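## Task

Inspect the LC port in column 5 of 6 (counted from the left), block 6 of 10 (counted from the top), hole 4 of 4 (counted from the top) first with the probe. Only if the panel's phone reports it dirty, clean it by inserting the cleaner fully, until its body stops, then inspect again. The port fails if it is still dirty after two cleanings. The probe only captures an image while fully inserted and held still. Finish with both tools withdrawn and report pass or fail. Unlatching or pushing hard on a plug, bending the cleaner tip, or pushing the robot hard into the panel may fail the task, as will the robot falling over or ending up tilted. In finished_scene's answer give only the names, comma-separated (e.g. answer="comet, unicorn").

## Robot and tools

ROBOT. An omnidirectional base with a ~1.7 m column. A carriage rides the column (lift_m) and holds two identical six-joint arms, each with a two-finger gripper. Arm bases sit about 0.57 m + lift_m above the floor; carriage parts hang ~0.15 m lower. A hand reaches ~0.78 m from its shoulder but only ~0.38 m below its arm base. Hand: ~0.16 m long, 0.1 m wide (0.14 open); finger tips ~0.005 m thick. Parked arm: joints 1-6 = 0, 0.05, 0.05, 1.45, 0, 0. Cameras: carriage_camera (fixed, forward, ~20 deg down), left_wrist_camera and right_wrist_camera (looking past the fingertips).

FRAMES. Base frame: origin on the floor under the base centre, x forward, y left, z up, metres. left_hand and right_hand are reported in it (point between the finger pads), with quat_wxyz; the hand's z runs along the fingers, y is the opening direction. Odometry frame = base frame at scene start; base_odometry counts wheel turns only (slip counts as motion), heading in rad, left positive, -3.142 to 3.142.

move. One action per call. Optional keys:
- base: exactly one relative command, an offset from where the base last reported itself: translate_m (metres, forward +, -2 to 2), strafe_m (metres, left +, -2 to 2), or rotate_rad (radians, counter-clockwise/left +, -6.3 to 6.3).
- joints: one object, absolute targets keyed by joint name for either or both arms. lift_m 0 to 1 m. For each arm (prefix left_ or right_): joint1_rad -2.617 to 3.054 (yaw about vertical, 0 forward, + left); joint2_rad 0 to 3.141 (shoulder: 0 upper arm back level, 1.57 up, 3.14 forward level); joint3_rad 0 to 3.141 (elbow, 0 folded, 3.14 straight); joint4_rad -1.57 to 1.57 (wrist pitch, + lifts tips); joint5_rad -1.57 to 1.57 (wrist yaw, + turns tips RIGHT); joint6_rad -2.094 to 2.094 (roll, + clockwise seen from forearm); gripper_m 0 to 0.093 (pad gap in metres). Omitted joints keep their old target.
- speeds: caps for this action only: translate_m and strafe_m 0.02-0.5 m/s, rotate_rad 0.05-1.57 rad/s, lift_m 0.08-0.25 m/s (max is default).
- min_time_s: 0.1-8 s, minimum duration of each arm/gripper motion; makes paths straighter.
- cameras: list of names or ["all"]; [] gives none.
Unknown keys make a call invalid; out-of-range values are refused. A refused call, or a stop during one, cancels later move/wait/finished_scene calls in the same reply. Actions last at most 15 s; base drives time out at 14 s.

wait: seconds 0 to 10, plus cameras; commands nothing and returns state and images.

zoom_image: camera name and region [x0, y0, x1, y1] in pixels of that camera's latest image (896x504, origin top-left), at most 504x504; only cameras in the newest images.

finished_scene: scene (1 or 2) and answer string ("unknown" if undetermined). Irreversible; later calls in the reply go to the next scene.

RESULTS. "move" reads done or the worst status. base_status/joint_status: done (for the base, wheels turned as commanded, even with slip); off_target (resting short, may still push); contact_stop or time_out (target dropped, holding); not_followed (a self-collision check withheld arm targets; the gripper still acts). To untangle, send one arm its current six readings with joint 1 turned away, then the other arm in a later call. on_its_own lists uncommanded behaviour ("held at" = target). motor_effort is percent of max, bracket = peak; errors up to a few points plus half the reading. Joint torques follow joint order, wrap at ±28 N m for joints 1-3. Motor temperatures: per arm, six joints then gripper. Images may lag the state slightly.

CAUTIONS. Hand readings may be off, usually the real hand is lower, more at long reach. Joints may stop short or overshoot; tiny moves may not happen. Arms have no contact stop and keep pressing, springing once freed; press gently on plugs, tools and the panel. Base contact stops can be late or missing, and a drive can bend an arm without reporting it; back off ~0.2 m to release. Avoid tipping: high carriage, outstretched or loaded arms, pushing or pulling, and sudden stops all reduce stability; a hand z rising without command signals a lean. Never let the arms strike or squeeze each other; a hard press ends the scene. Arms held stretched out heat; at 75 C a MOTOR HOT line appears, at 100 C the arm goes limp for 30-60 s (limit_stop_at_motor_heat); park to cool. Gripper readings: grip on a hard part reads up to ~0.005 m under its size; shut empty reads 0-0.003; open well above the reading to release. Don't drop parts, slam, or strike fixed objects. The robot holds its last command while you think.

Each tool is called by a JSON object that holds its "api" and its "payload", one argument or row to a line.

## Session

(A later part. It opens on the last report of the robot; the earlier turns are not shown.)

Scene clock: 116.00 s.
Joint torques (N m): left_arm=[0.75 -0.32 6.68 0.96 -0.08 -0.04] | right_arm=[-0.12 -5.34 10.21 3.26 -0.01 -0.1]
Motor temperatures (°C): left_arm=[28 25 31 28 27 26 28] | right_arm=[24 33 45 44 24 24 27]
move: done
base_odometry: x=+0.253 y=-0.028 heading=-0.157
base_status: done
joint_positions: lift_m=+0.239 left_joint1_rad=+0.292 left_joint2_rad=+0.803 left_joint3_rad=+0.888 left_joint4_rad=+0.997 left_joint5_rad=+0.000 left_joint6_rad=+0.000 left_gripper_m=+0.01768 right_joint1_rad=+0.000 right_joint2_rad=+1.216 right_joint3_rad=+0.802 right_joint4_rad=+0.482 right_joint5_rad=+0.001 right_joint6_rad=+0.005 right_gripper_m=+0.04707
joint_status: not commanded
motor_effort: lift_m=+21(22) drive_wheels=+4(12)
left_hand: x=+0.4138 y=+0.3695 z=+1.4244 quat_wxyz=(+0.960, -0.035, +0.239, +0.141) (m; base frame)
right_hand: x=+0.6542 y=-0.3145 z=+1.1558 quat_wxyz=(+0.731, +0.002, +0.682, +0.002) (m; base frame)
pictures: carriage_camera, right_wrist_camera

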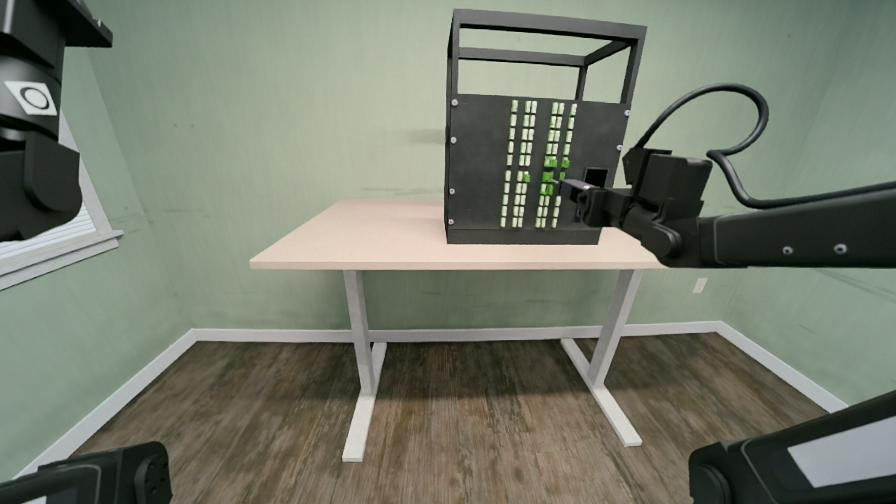

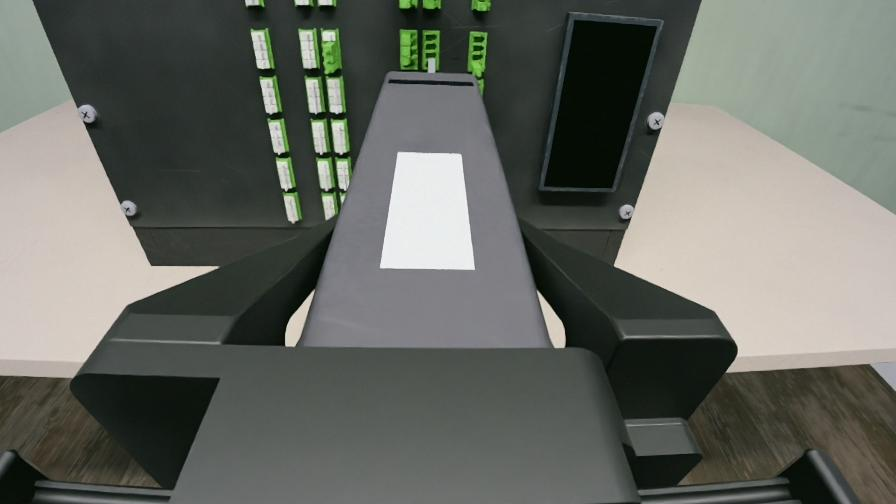

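{"api": "move", "payload": {
  "base": {"translate_m": -0.004},
  "speeds": {"translate_m": 0.03},
  "cameras": ["carriage_camera", "right_wrist_camera"]
}}

{"api": "zoom_image", "payload": {
  "camera": "right_wrist_camera",
  "region": [410, 30, 460, 70]
}}

{"api": "zoom_image", "payload": {
  "camera": "carriage_camera",
  "region": [530, 160, 580, 200]
}}

Scene clock: 116.90 s.
Joint torques (N m): left_arm=[0.85 0.14 6.45 0.92 -0.06 -0.01] | right_arm=[-0.29 -5.3 10.21 3.28 0.01 -0.1]
Motor temperatures (°C): left_arm=[28 25 31 28 27 26 28] | right_arm=[24 33 45 44 24 24 27]
move: done
base_odometry: x=+0.249 y=-0.027 heading=-0.156
base_status: done
joint_positions: lift_m=+0.239 left_joint1_rad=+0.292 left_joint2_rad=+0.799 left_joint3_rad=+0.888 left_joint4_rad=+0.999 left_joint5_rad=+0.000 left_joint6_rad=+0.000 left_gripper_m=+0.01768 right_joint1_rad=+0.000 right_joint2_rad=+1.216 right_joint3_rad=+0.802 right_joint4_rad=+0.482 right_joint5_rad=+0.001 right_joint6_rad=+0.005 right_gripper_m=+0.04707
joint_status: not commanded
motor_effort: lift_m=+21(21) drive_wheels=+1(10)
left_hand: x=+0.4119 y=+0.3689 z=+1.4251 quat_wxyz=(+0.961, -0.035, +0.237, +0.141) (m; base frame)
right_hand: x=+0.6542 y=-0.3145 z=+1.1557 quat_wxyz=(+0.731, +0.002, +0.683, +0.002) (m; base frame)
pictures: carriage_camera, right_wrist_camera

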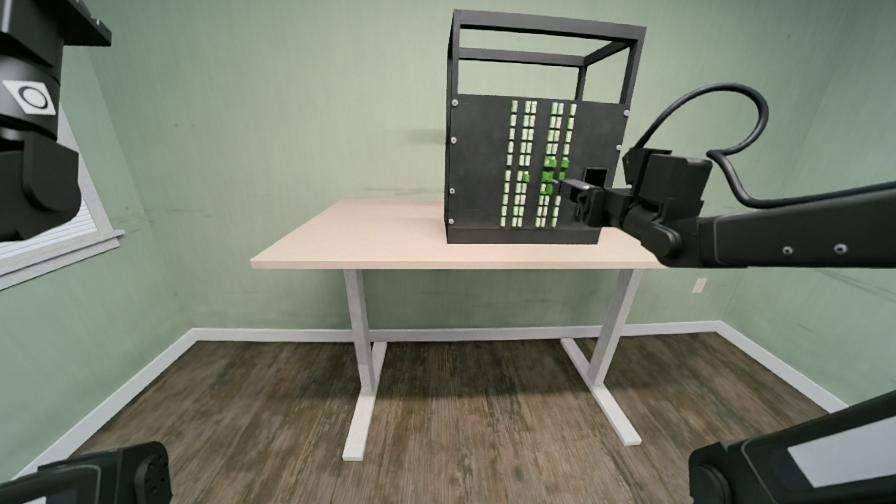

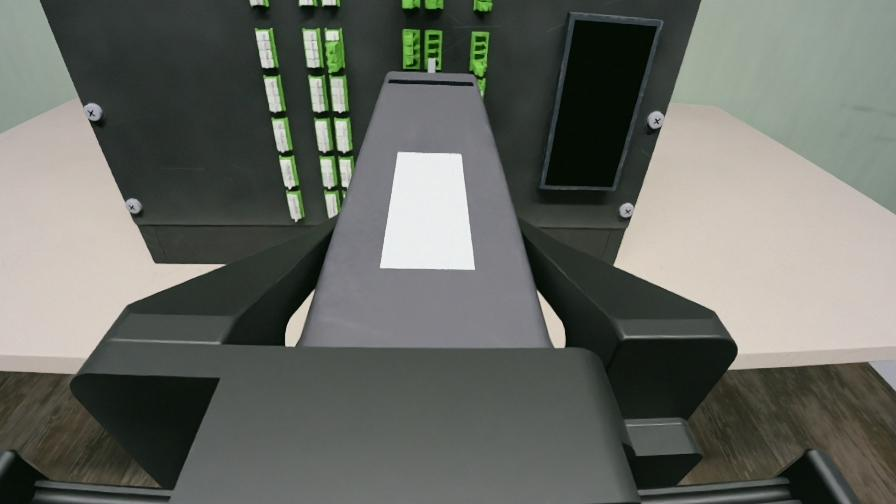

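Scaled by 10.080.

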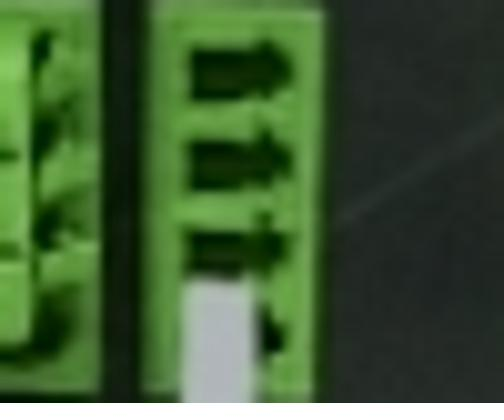

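Scaled by 10.080.

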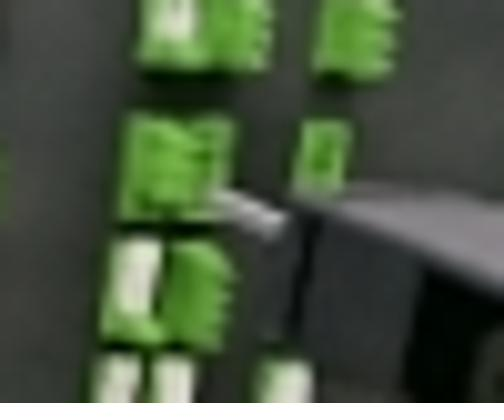

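{"api": "move", "payload": {
  "base": {"strafe_m": -0.0012},
  "joints": {"lift_m": 0.2365},
  "cameras": ["carriage_camera", "right_wrist_camera"]
}}

{"api": "zoom_image", "payload": {
  "camera": "right_wrist_camera",
  "region": [415, 40, 455, 72]
}}

{"api": "zoom_image", "payload": {
  "camera": "carriage_camera",
  "region": [530, 160, 580, 200]
}}

Scene clock: 117.73 s.
Joint torques (N m): left_arm=[0.9 -0.06 6.49 0.91 -0.1 0] | right_arm=[-0.14 -5.38 10.22 3.28 -0.01 -0.11]
Motor temperatures (°C): left_arm=[28 25 31 28 27 26 28] | right_arm=[24 33 45 44 24 24 27]
move: done
base_odometry: x=+0.249 y=-0.028 heading=-0.156
base_status: done
joint_positions: lift_m=+0.237 left_joint1_rad=+0.292 left_joint2_rad=+0.799 left_joint3_rad=+0.888 left_joint4_rad=+0.998 left_joint5_rad=+0.000 left_joint6_rad=+0.000 left_gripper_m=+0.01768 right_joint1_rad=+0.000 right_joint2_rad=+1.216 right_joint3_rad=+0.802 right_joint4_rad=+0.480 right_joint5_rad=+0.001 right_joint6_rad=+0.005 right_gripper_m=+0.04707
joint_status: all done
motor_effort: lift_m=+21(23) drive_wheels=+5(7)
left_hand: x=+0.4121 y=+0.3690 z=+1.4225 quat_wxyz=(+0.960, -0.035, +0.237, +0.141) (m; base frame)
right_hand: x=+0.6543 y=-0.3146 z=+1.1526 quat_wxyz=(+0.730, +0.002, +0.683, +0.001) (m; base frame)
pictures: carriage_camera, right_wrist_camera

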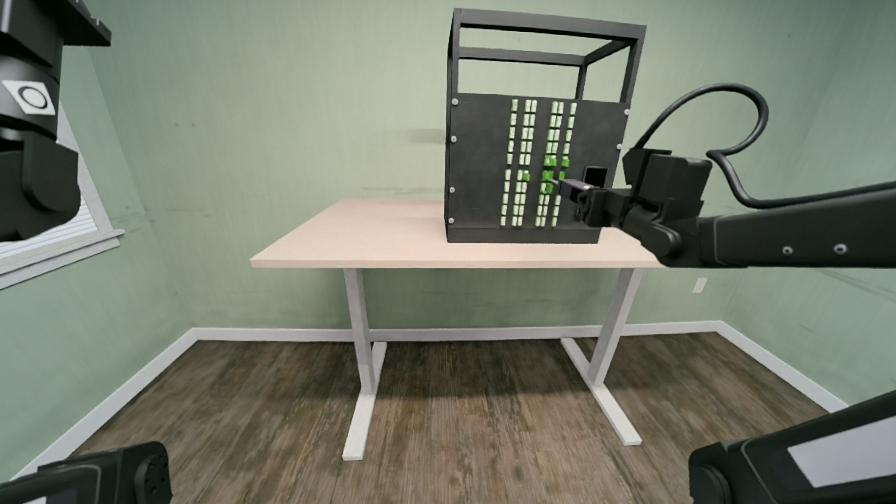

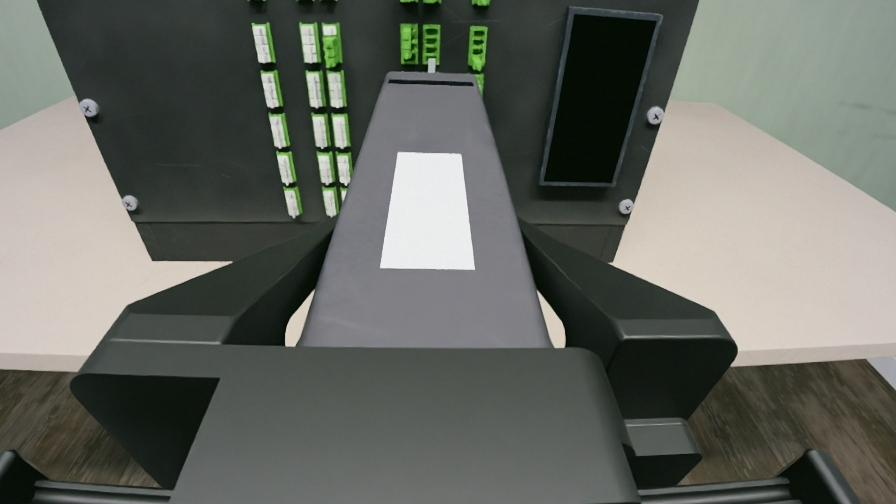

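Scaled by 12.600.

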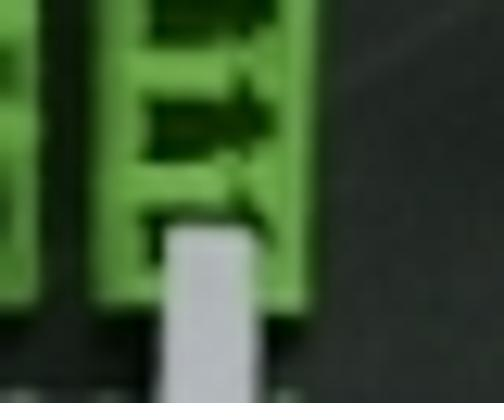

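Scaled by 10.080.

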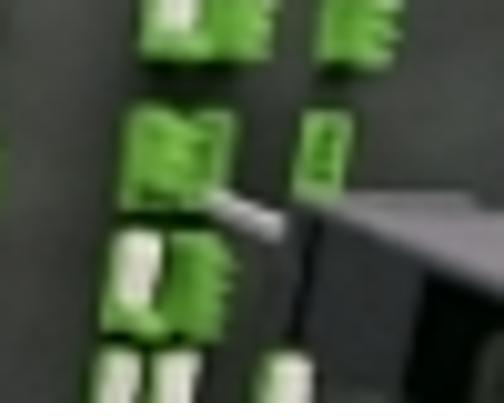

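{"api": "move", "payload": {
  "base": {"strafe_m": 0.0015},
  "joints": {"lift_m": 0.2372},
  "cameras": ["carriage_camera", "right_wrist_camera"]
}}

{"api": "zoom_image", "payload": {
  "camera": "right_wrist_camera",
  "region": [415, 40, 455, 72]
}}

Scene clock: 118.53 s.
Joint torques (N m): left_arm=[0.85 0.12 6.67 0.91 -0.05 -0.03] | right_arm=[-0.21 -5.3 10.18 3.3 -0.01 -0.1]
Motor temperatures (°C): left_arm=[28 25 31 28 27 26 28] | right_arm=[24 33 45 44 24 24 27]
move: done
base_odometry: x=+0.249 y=-0.027 heading=-0.156
base_status: done
joint_positions: lift_m=+0.237 left_joint1_rad=+0.292 left_joint2_rad=+0.799 left_joint3_rad=+0.888 left_joint4_rad=+0.998 left_joint5_rad=-0.001 left_joint6_rad=+0.000 left_gripper_m=+0.01768 right_joint1_rad=+0.000 right_joint2_rad=+1.216 right_joint3_rad=+0.802 right_joint4_rad=+0.480 right_joint5_rad=+0.000 right_joint6_rad=+0.005 right_gripper_m=+0.04707
joint_status: all done
motor_effort: lift_m=+25(26) drive_wheels=+1(4)
left_hand: x=+0.4120 y=+0.3691 z=+1.4228 quat_wxyz=(+0.960, -0.035, +0.237, +0.142) (m; base frame)
right_hand: x=+0.6543 y=-0.3141 z=+1.1528 quat_wxyz=(+0.730, +0.002, +0.683, +0.002) (m; base frame)
pictures: carriage_camera, right_wrist_camera

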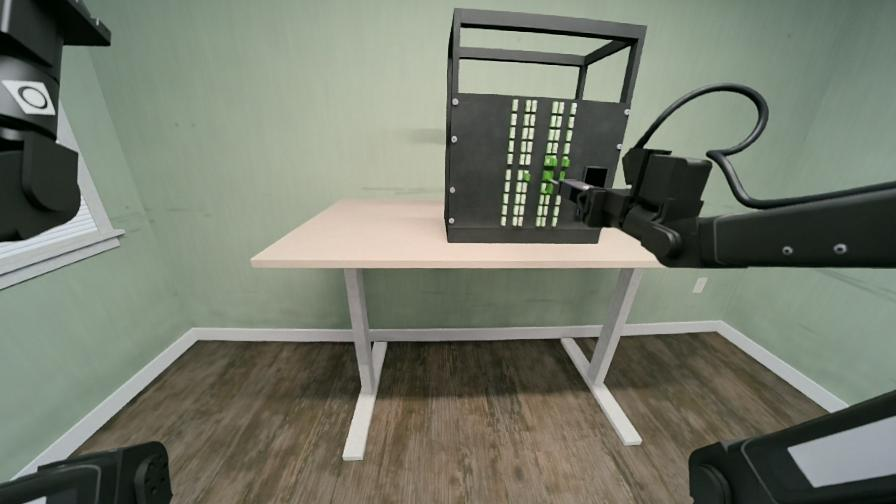

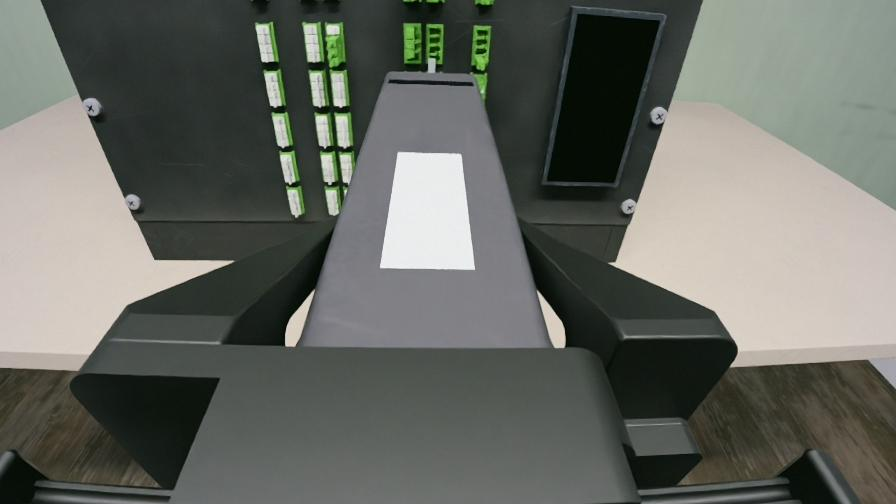

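Scaled by 12.600.

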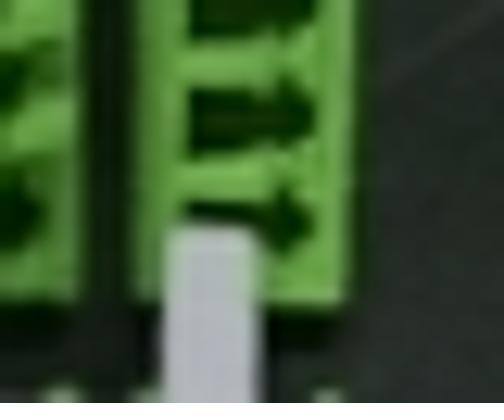

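{"api": "move", "payload": {
  "base": {"strafe_m": -0.001},
  "cameras": ["carriage_camera", "right_wrist_camera"]
}}

{"api": "zoom_image", "payload": {
  "camera": "right_wrist_camera",
  "region": [415, 40, 455, 72]
}}

Scene clock: 119.13 s.
Joint torques (N m): left_arm=[0.77 -0.1 6.35 0.88 -0.05 0.01] | right_arm=[-0.25 -5.41 10.17 3.32 0.01 -0.1]
Motor temperatures (°C): left_arm=[28 25 31 28 27 26 28] | right_arm=[24 33 45 44 24 24 27]
move: done
base_odometry: x=+0.249 y=-0.028 heading=-0.156
base_status: done
joint_positions: lift_m=+0.237 left_joint1_rad=+0.292 left_joint2_rad=+0.799 left_joint3_rad=+0.888 left_joint4_rad=+0.998 left_joint5_rad=-0.001 left_joint6_rad=+0.000 left_gripper_m=+0.01768 right_joint1_rad=+0.000 right_joint2_rad=+1.216 right_joint3_rad=+0.802 right_joint4_rad=+0.480 right_joint5_rad=+0.000 right_joint6_rad=+0.005 right_gripper_m=+0.04707
joint_status: not commanded
motor_effort: lift_m=+25(25) drive_wheels=+1(2)
left_hand: x=+0.4120 y=+0.3691 z=+1.4228 quat_wxyz=(+0.960, -0.035, +0.237, +0.142) (m; base frame)
right_hand: x=+0.6543 y=-0.3144 z=+1.1528 quat_wxyz=(+0.730, +0.002, +0.683, +0.002) (m; base frame)
pictures: carriage_camera, right_wrist_camera

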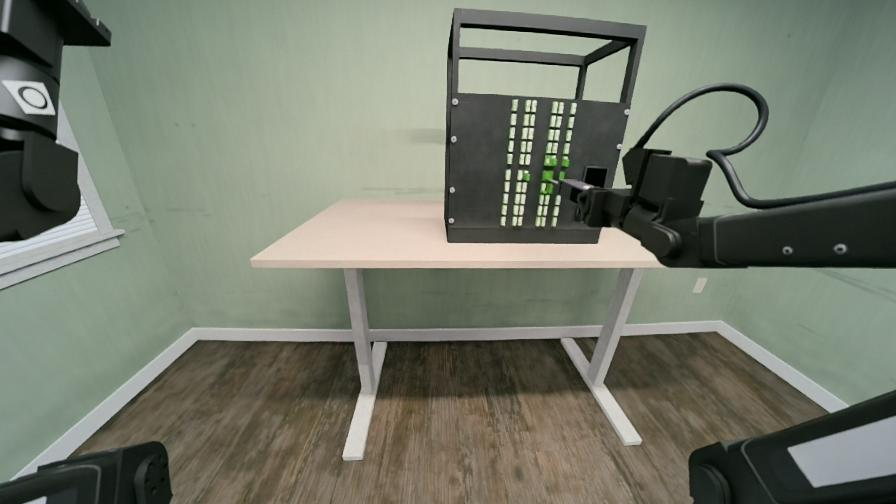

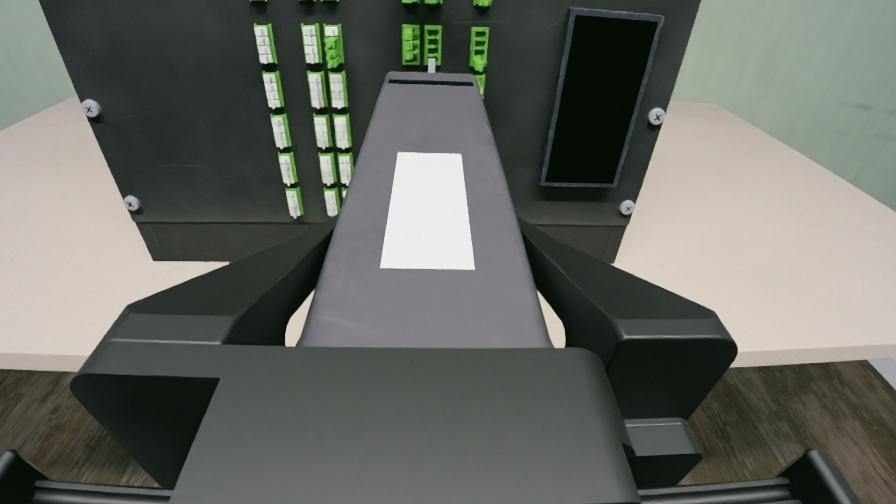

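Scaled by 12.600.

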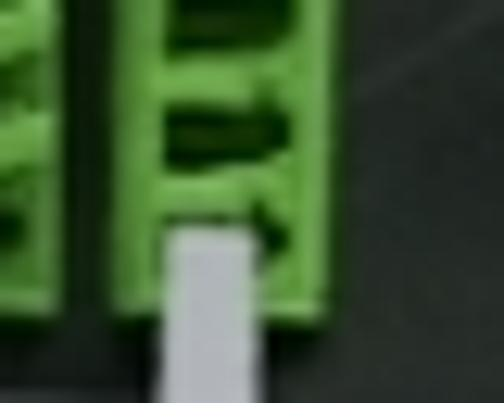

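{"api": "move", "payload": {
  "base": {"translate_m": 0.004},
  "speeds": {"translate_m": 0.02},
  "cameras": ["carriage_camera", "right_wrist_camera"]
}}

{"api": "zoom_image", "payload": {
  "camera": "right_wrist_camera",
  "region": [415, 40, 455, 72]
}}

Scene clock: 119.87 s.
Joint torques (N m): left_arm=[0.81 -0.05 6.61 0.94 -0.03 0.05] | right_arm=[-0.24 -5.3 10.17 3.31 0 -0.1]
Motor temperatures (°C): left_arm=[28 25 31 28 27 26 28] | right_arm=[24 33 45 44 24 24 27]
move: done
base_odometry: x=+0.253 y=-0.028 heading=-0.156
base_status: done
joint_positions: lift_m=+0.237 left_joint1_rad=+0.292 left_joint2_rad=+0.799 left_joint3_rad=+0.888 left_joint4_rad=+0.998 left_joint5_rad=-0.001 left_joint6_rad=+0.000 left_gripper_m=+0.01768 right_joint1_rad=+0.000 right_joint2_rad=+1.216 right_joint3_rad=+0.802 right_joint4_rad=+0.479 right_joint5_rad=+0.000 right_joint6_rad=+0.005 right_gripper_m=+0.04707
joint_status: not commanded
motor_effort: lift_m=+25(25) drive_wheels=+2(9)
left_hand: x=+0.4120 y=+0.3691 z=+1.4228 quat_wxyz=(+0.961, -0.035, +0.237, +0.142) (m; base frame)
right_hand: x=+0.6543 y=-0.3144 z=+1.1526 quat_wxyz=(+0.730, +0.002, +0.684, +0.002) (m; base frame)
pictures: carriage_camera, right_wrist_camera

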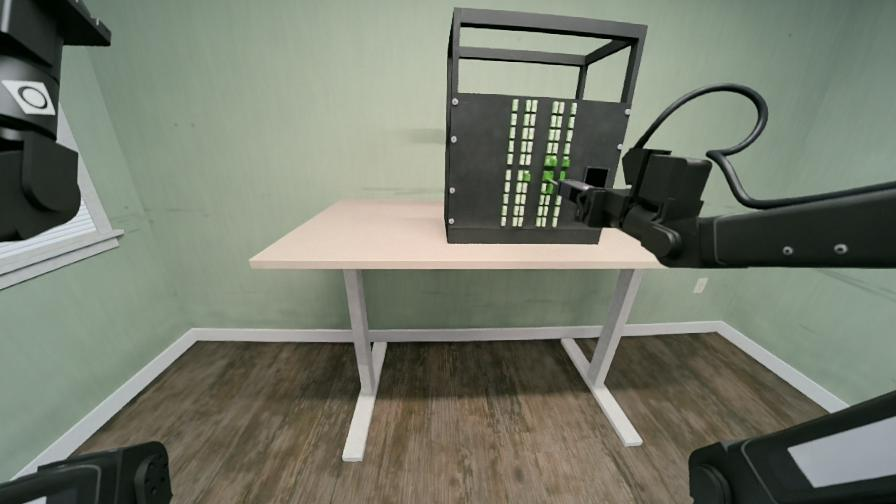

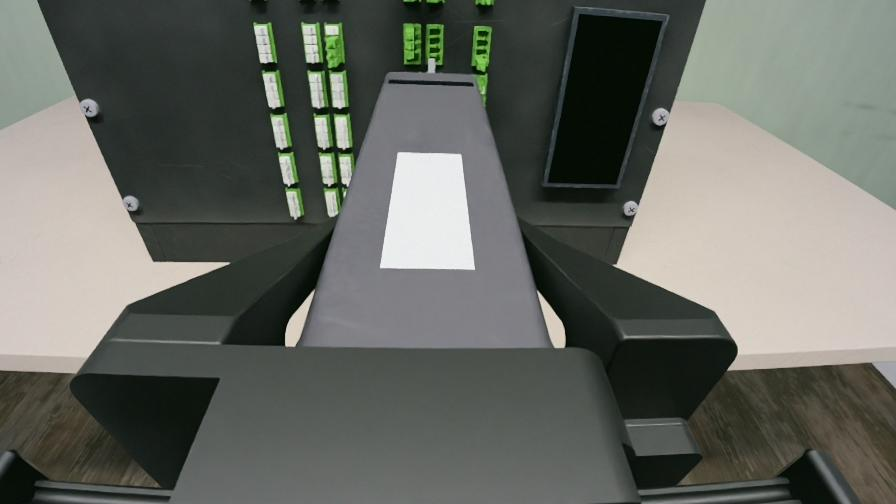

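Scaled by 12.600.

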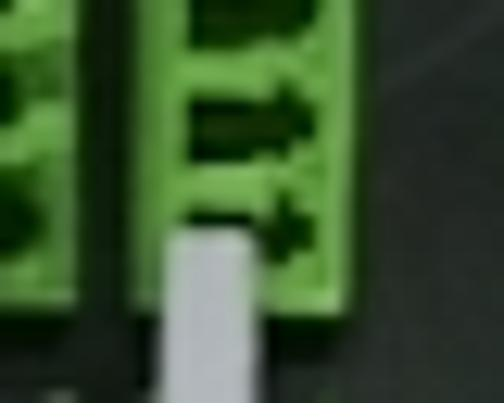

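{"api": "move", "payload": {
  "base": {"strafe_m": -0.0012},
  "joints": {"lift_m": 0.2377},
  "cameras": ["right_wrist_camera"]
}}

{"api": "zoom_image", "payload": {
  "camera": "right_wrist_camera",
  "region": [415, 40, 455, 72]
}}

Scene clock: 120.53 s.
Joint torques (N m): left_arm=[0.68 -0.13 6.58 0.96 -0.09 0.01] | right_arm=[-0.16 -5.31 10.15 3.28 0.05 -0.1]
Motor temperatures (°C): left_arm=[28 25 31 28 27 26 28] | right_arm=[24 33 45 45 24 24 27]
move: done
base_odometry: x=+0.253 y=-0.029 heading=-0.155
base_status: done
joint_positions: lift_m=+0.237 left_joint1_rad=+0.292 left_joint2_rad=+0.799 left_joint3_rad=+0.888 left_joint4_rad=+0.998 left_joint5_rad=-0.001 left_joint6_rad=+0.000 left_gripper_m=+0.01768 right_joint1_rad=+0.000 right_joint2_rad=+1.216 right_joint3_rad=+0.802 right_joint4_rad=+0.478 right_joint5_rad=-0.002 right_joint6_rad=+0.005 right_gripper_m=+0.04707
joint_status: all done
motor_effort: lift_m=+26(27) drive_wheels=+6(7)
left_hand: x=+0.4119 y=+0.3692 z=+1.4232 quat_wxyz=(+0.961, -0.035, +0.237, +0.142) (m; base frame)
right_hand: x=+0.6543 y=-0.3140 z=+1.1527 quat_wxyz=(+0.729, +0.001, +0.684, +0.003) (m; base frame)
pictures: right_wrist_camera

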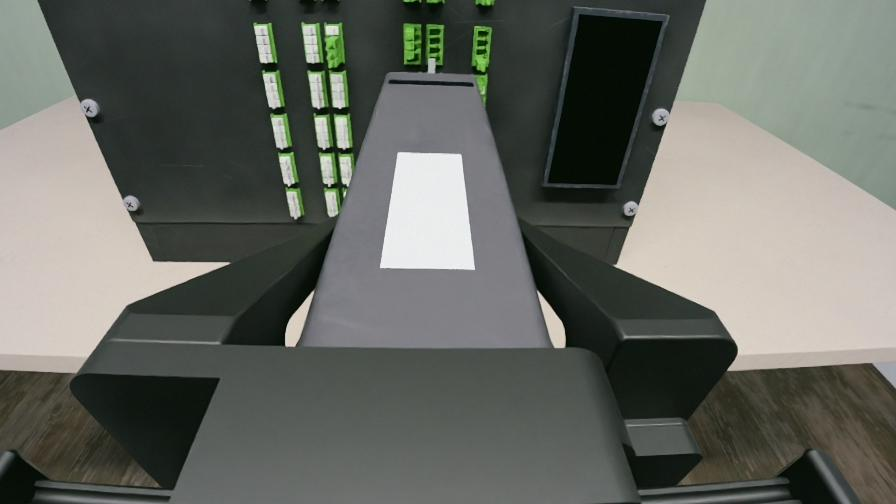

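Scaled by 12.600.

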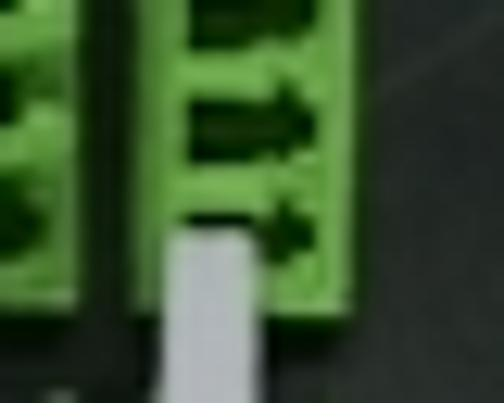

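{"api": "move", "payload": {
  "base": {"translate_m": -0.004},
  "speeds": {"translate_m": 0.02},
  "cameras": ["right_wrist_camera"]
}}

{"api": "zoom_image", "payload": {
  "camera": "right_wrist_camera",
  "region": [415, 40, 455, 72]
}}

Scene clock: 121.40 s.
Joint torques (N m): left_arm=[0.9 -0.08 6.8 0.96 -0.06 0.04] | right_arm=[-0.21 -5.46 10.21 3.29 0.03 -0.11]
Motor temperatures (°C): left_arm=[28 25 31 28 27 26 28] | right_arm=[24 33 45 45 24 24 27]
move: done
base_odometry: x=+0.249 y=-0.028 heading=-0.155
base_status: done
joint_positions: lift_m=+0.237 left_joint1_rad=+0.292 left_joint2_rad=+0.799 left_joint3_rad=+0.888 left_joint4_rad=+1.000 left_joint5_rad=-0.001 left_joint6_rad=+0.000 left_gripper_m=+0.01768 right_joint1_rad=+0.000 right_joint2_rad=+1.216 right_joint3_rad=+0.802 right_joint4_rad=+0.480 right_joint5_rad=-0.002 right_joint6_rad=+0.005 right_gripper_m=+0.04707
joint_status: not commanded
motor_effort: lift_m=+26(26) drive_wheels=-3(7)
left_hand: x=+0.4116 y=+0.3691 z=+1.4234 quat_wxyz=(+0.961, -0.035, +0.236, +0.142) (m; base frame)
right_hand: x=+0.6542 y=-0.3140 z=+1.1532 quat_wxyz=(+0.730, +0.001, +0.683, +0.003) (m; base frame)
pictures: right_wrist_camera

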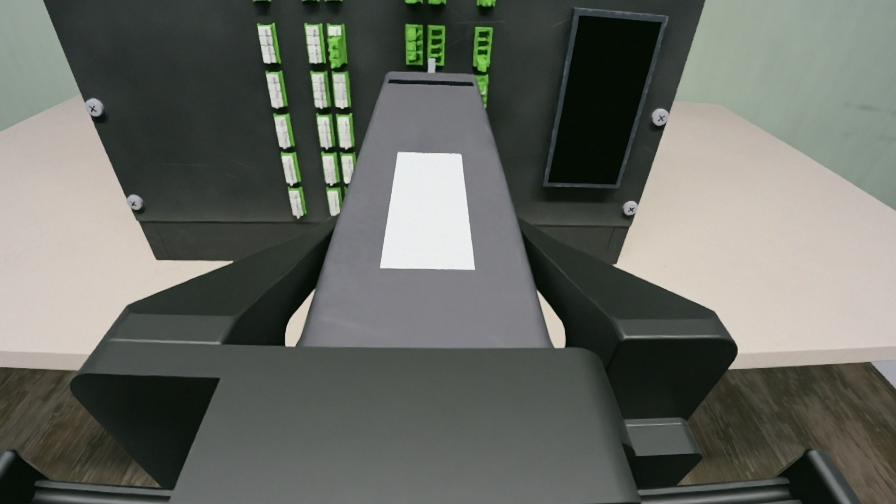

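Scaled by 12.600.

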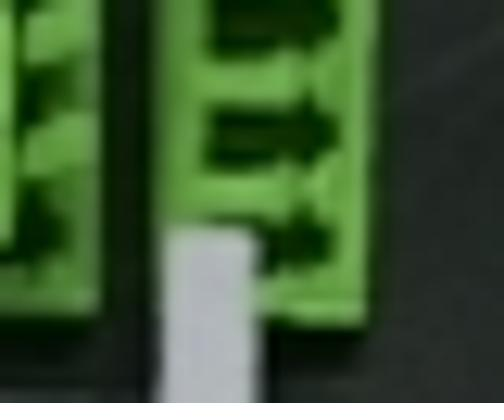

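{"api": "move", "payload": {
  "base": {"strafe_m": -0.0022},
  "cameras": ["right_wrist_camera"]
}}

{"api": "zoom_image", "payload": {
  "camera": "right_wrist_camera",
  "region": [415, 40, 455, 72]
}}

Scene clock: 122.27 s.
Joint torques (N m): left_arm=[0.7 0.06 6.49 0.89 -0.06 0] | right_arm=[-0.21 -5.24 9.96 3.3 0.01 -0.1]
Motor temperatures (°C): left_arm=[28 25 31 28 27 26 28] | right_arm=[24 33 45 45 24 24 27]
move: done
base_odometry: x=+0.249 y=-0.030 heading=-0.154
base_status: done
joint_positions: lift_m=+0.237 left_joint1_rad=+0.293 left_joint2_rad=+0.799 left_joint3_rad=+0.888 left_joint4_rad=+1.000 left_joint5_rad=-0.001 left_joint6_rad=+0.000 left_gripper_m=+0.01768 right_joint1_rad=+0.000 right_joint2_rad=+1.216 right_joint3_rad=+0.802 right_joint4_rad=+0.480 right_joint5_rad=+0.000 right_joint6_rad=+0.005 right_gripper_m=+0.04707
joint_status: not commanded
motor_effort: lift_m=+26(26) drive_wheels=+4(7)
left_hand: x=+0.4116 y=+0.3692 z=+1.4234 quat_wxyz=(+0.961, -0.035, +0.236, +0.142) (m; base frame)
right_hand: x=+0.6542 y=-0.3143 z=+1.1532 quat_wxyz=(+0.730, +0.002, +0.683, +0.002) (m; base frame)
pictures: right_wrist_camera

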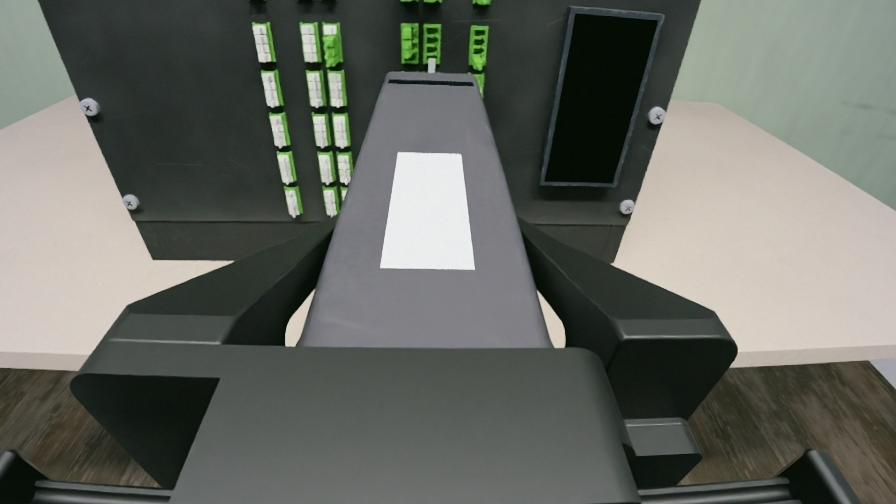

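Scaled by 12.600.

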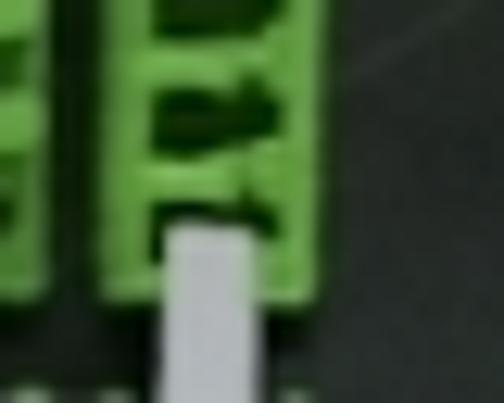

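{"api": "move", "payload": {
  "joints": {"lift_m": 0.2383},
  "cameras": []
}}

{"api": "move", "payload": {
  "base": {"translate_m": 0.004},
  "speeds": {"translate_m": 0.02},
  "cameras": ["right_wrist_camera"]
}}

{"api": "zoom_image", "payload": {
  "camera": "right_wrist_camera",
  "region": [415, 40, 455, 72]
}}

Scene clock: 122.77 s.
Joint torques (N m): left_arm=[0.79 -0.13 6.3 0.93 -0.07 0.05] | right_arm=[-0.18 -5.31 10.13 3.28 0.02 -0.1]
Motor temperatures (°C): left_arm=[28 25 31 28 27 26 28] | right_arm=[24 33 45 45 24 24 27]
move: done
base_odometry: x=+0.249 y=-0.030 heading=-0.154
base_status: not commanded
joint_positions: lift_m=+0.238 left_joint1_rad=+0.293 left_joint2_rad=+0.799 left_joint3_rad=+0.888 left_joint4_rad=+1.000 left_joint5_rad=-0.001 left_joint6_rad=+0.000 left_gripper_m=+0.01768 right_joint1_rad=+0.000 right_joint2_rad=+1.216 right_joint3_rad=+0.802 right_joint4_rad=+0.479 right_joint5_rad=+0.000 right_joint6_rad=+0.005 right_gripper_m=+0.04707
joint_status: all done
motor_effort: lift_m=+26(28) drive_wheels=+4(5)
left_hand: x=+0.4116 y=+0.3692 z=+1.4240 quat_wxyz=(+0.961, -0.035, +0.236, +0.142) (m; base frame)
right_hand: x=+0.6542 y=-0.3143 z=+1.1537 quat_wxyz=(+0.730, +0.002, +0.684, +0.002) (m; base frame)
pictures: none
No camera images: "cameras" was empty.

Scene clock: 123.33 s.
Joint torques (N m): left_arm=[0.75 -0.13 6.6 0.87 -0.07 0.02] | right_arm=[-0.27 -5.27 10.14 3.28 0.03 -0.11]
Motor temperatures (°C): left_arm=[28 25 31 28 27 26 28] | right_arm=[24 33 46 45 24 24 27]
move: done
base_odometry: x=+0.253 y=-0.031 heading=-0.154
base_status: done
joint_positions: lift_m=+0.238 left_joint1_rad=+0.293 left_joint2_rad=+0.799 left_joint3_rad=+0.888 left_joint4_rad=+1.001 left_joint5_rad=-0.001 left_joint6_rad=+0.000 left_gripper_m=+0.01768 right_joint1_rad=+0.000 right_joint2_rad=+1.216 right_joint3_rad=+0.802 right_joint4_rad=+0.480 right_joint5_rad=+0.000 right_joint6_rad=+0.005 right_gripper_m=+0.04707
joint_status: not commanded
motor_effort: lift_m=+26(26) drive_wheels=-4(10)
left_hand: x=+0.4113 y=+0.3691 z=+1.4241 quat_wxyz=(+0.961, -0.035, +0.236, +0.142) (m; base frame)
right_hand: x=+0.6542 y=-0.3143 z=+1.1538 quat_wxyz=(+0.730, +0.002, +0.683, +0.002) (m; base frame)
pictures: right_wrist_camera

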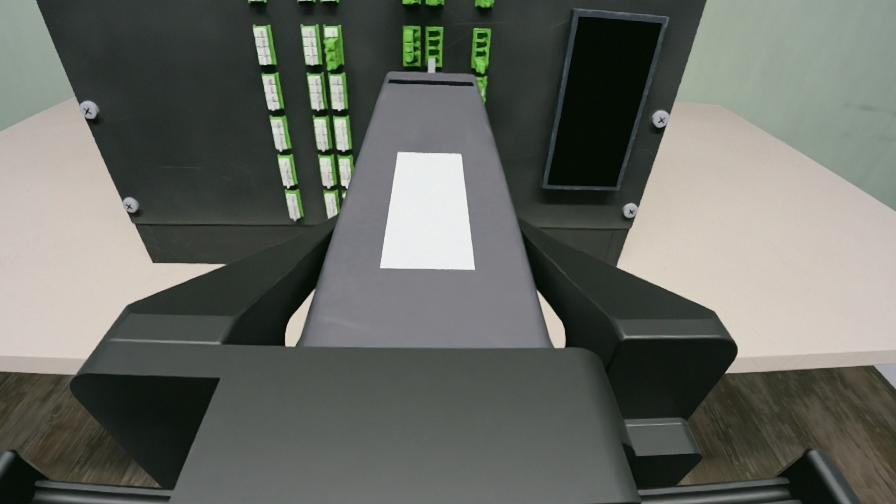

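Scaled by 12.600.

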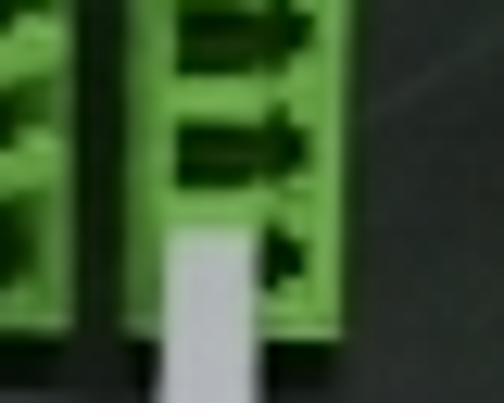

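{"api": "move", "payload": {
  "base": {"strafe_m": -0.001},
  "joints": {"lift_m": 0.2377},
  "cameras": ["right_wrist_camera"]
}}

{"api": "zoom_image", "payload": {
  "camera": "right_wrist_camera",
  "region": [415, 40, 455, 72]
}}

Scene clock: 123.93 s.
Joint torques (N m): left_arm=[0.84 0.12 6.34 0.88 -0.09 0.05] | right_arm=[-0.13 -5.23 10.17 3.29 0.01 -0.1]
Motor temperatures (°C): left_arm=[28 25 31 28 27 26 28] | right_arm=[24 33 46 45 24 24 27]
move: done
base_odometry: x=+0.252 y=-0.031 heading=-0.153
base_status: done
joint_positions: lift_m=+0.238 left_joint1_rad=+0.293 left_joint2_rad=+0.799 left_joint3_rad=+0.888 left_joint4_rad=+1.001 left_joint5_rad=-0.001 left_joint6_rad=+0.000 left_gripper_m=+0.01768 right_joint1_rad=+0.000 right_joint2_rad=+1.216 right_joint3_rad=+0.802 right_joint4_rad=+0.480 right_joint5_rad=-0.002 right_joint6_rad=+0.005 right_gripper_m=+0.04707
joint_status: all done
motor_effort: lift_m=+22(22) drive_wheels=+5(7)
left_hand: x=+0.4114 y=+0.3691 z=+1.4240 quat_wxyz=(+0.961, -0.035, +0.236, +0.142) (m; base frame)
right_hand: x=+0.6542 y=-0.3141 z=+1.1537 quat_wxyz=(+0.730, +0.001, +0.683, +0.002) (m; base frame)
pictures: right_wrist_camera

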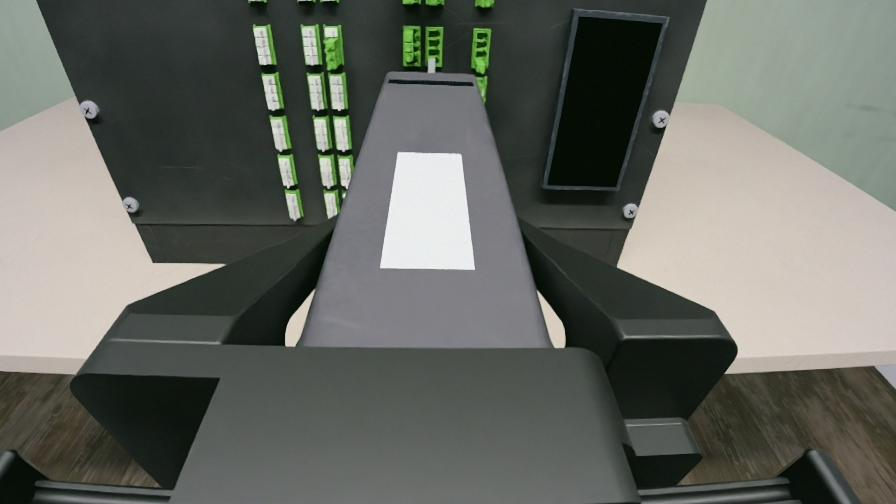

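Scaled by 12.600.

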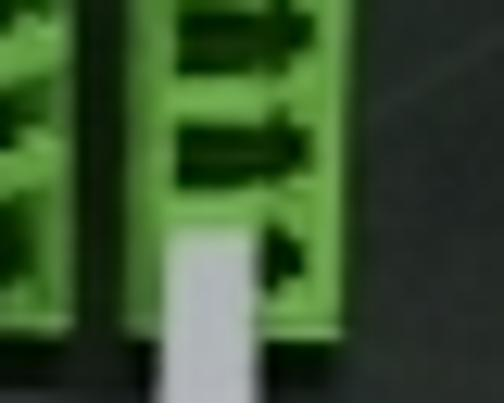

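{"api": "move", "payload": {
  "base": {"strafe_m": -0.0015},
  "joints": {"lift_m": 0.2368},
  "cameras": ["right_wrist_camera"]
}}

{"api": "zoom_image", "payload": {
  "camera": "right_wrist_camera",
  "region": [415, 40, 455, 72]
}}

Scene clock: 124.57 s.
Joint torques (N m): left_arm=[0.77 0.01 6.56 0.86 -0.05 0.04] | right_arm=[-0.18 -5.35 10.17 3.29 -0.05 -0.1]
Motor temperatures (°C): left_arm=[28 25 31 28 27 26 28] | right_arm=[24 33 46 45 24 24 27]
move: done
base_odometry: x=+0.252 y=-0.033 heading=-0.153
base_status: done
joint_positions: lift_m=+0.237 left_joint1_rad=+0.293 left_joint2_rad=+0.799 left_joint3_rad=+0.888 left_joint4_rad=+1.000 left_joint5_rad=-0.001 left_joint6_rad=+0.000 left_gripper_m=+0.01768 right_joint1_rad=+0.000 right_joint2_rad=+1.216 right_joint3_rad=+0.802 right_joint4_rad=+0.480 right_joint5_rad=-0.002 right_joint6_rad=+0.005 right_gripper_m=+0.04707
joint_status: all done
motor_effort: lift_m=+21(22) drive_wheels=+5(8)
left_hand: x=+0.4115 y=+0.3692 z=+1.4231 quat_wxyz=(+0.961, -0.035, +0.236, +0.142) (m; base frame)
right_hand: x=+0.6542 y=-0.3140 z=+1.1530 quat_wxyz=(+0.730, +0.001, +0.683, +0.003) (m; base frame)
pictures: right_wrist_camera

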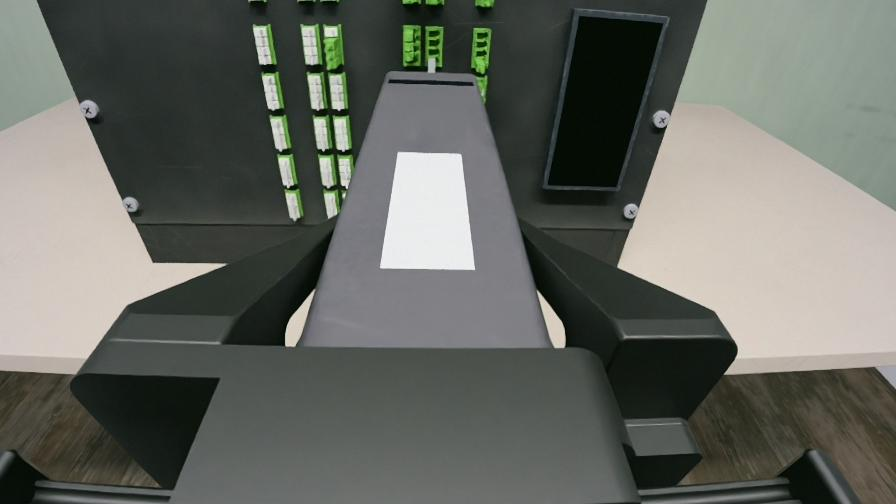

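Scaled by 12.600.

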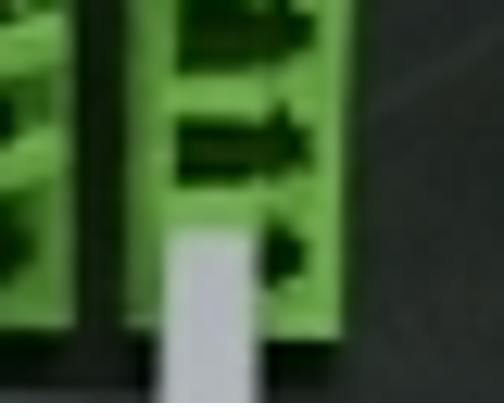

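{"api": "move", "payload": {
  "base": {"translate_m": 0.004},
  "speeds": {"translate_m": 0.02}
}}

{"api": "zoom_image", "payload": {
  "camera": "right_wrist_camera",
  "region": [415, 40, 455, 72]
}}

{"api": "zoom_image", "payload": {
  "camera": "carriage_camera",
  "region": [530, 160, 580, 200]
}}

Scene clock: 125.57 s.
Joint torques (N m): left_arm=[0.92 0.06 6.41 0.86 -0.05 -0.01] | right_arm=[-0.13 -5.27 10.09 3.26 0.03 -0.1]
Motor temperatures (°C): left_arm=[28 25 31 28 27 26 28] | right_arm=[24 33 46 45 24 24 27]
move: done
base_odometry: x=+0.256 y=-0.033 heading=-0.152
base_status: done
joint_positions: lift_m=+0.237 left_joint1_rad=+0.293 left_joint2_rad=+0.799 left_joint3_rad=+0.888 left_joint4_rad=+1.001 left_joint5_rad=-0.001 left_joint6_rad=+0.000 left_gripper_m=+0.01768 right_joint1_rad=+0.000 right_joint2_rad=+1.216 right_joint3_rad=+0.802 right_joint4_rad=+0.480 right_joint5_rad=-0.002 right_joint6_rad=+0.005 right_gripper_m=+0.04707
joint_status: not commanded
motor_effort: lift_m=+21(22) drive_wheels=+3(11)
left_hand: x=+0.4114 y=+0.3691 z=+1.4232 quat_wxyz=(+0.961, -0.035, +0.236, +0.142) (m; base frame)
right_hand: x=+0.6542 y=-0.3141 z=+1.1531 quat_wxyz=(+0.730, +0.001, +0.683, +0.002) (m; base frame)
pictures: carriage_camera, left_wrist_camera, right_wrist_camera

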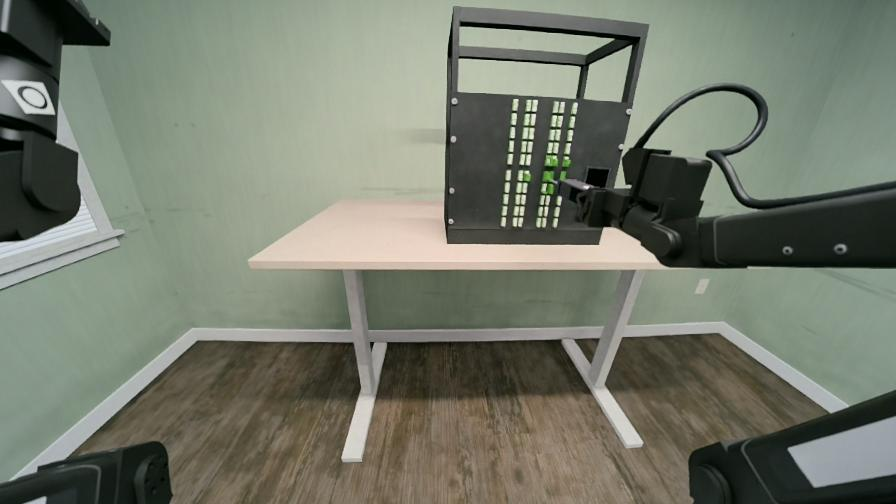

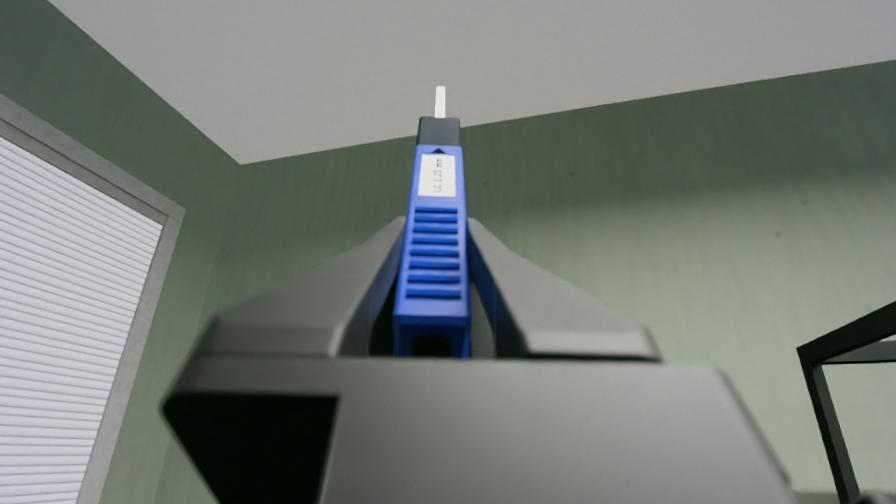

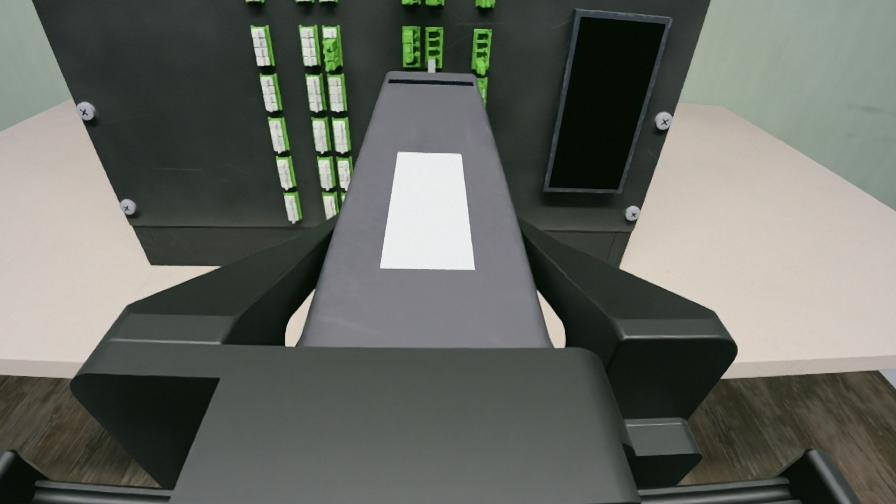

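Scaled by 12.600.

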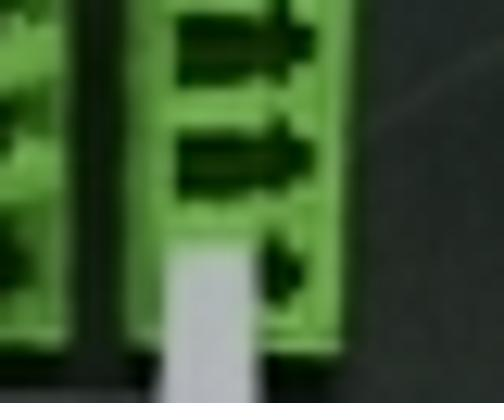

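Scaled by 10.080.

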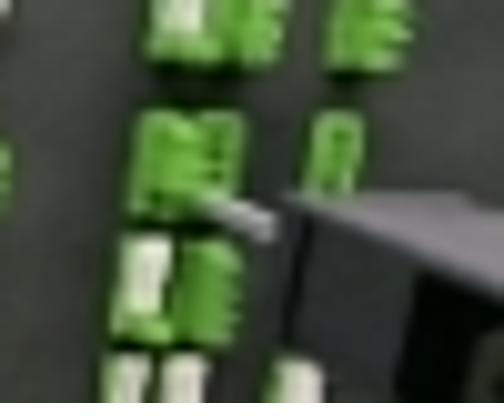

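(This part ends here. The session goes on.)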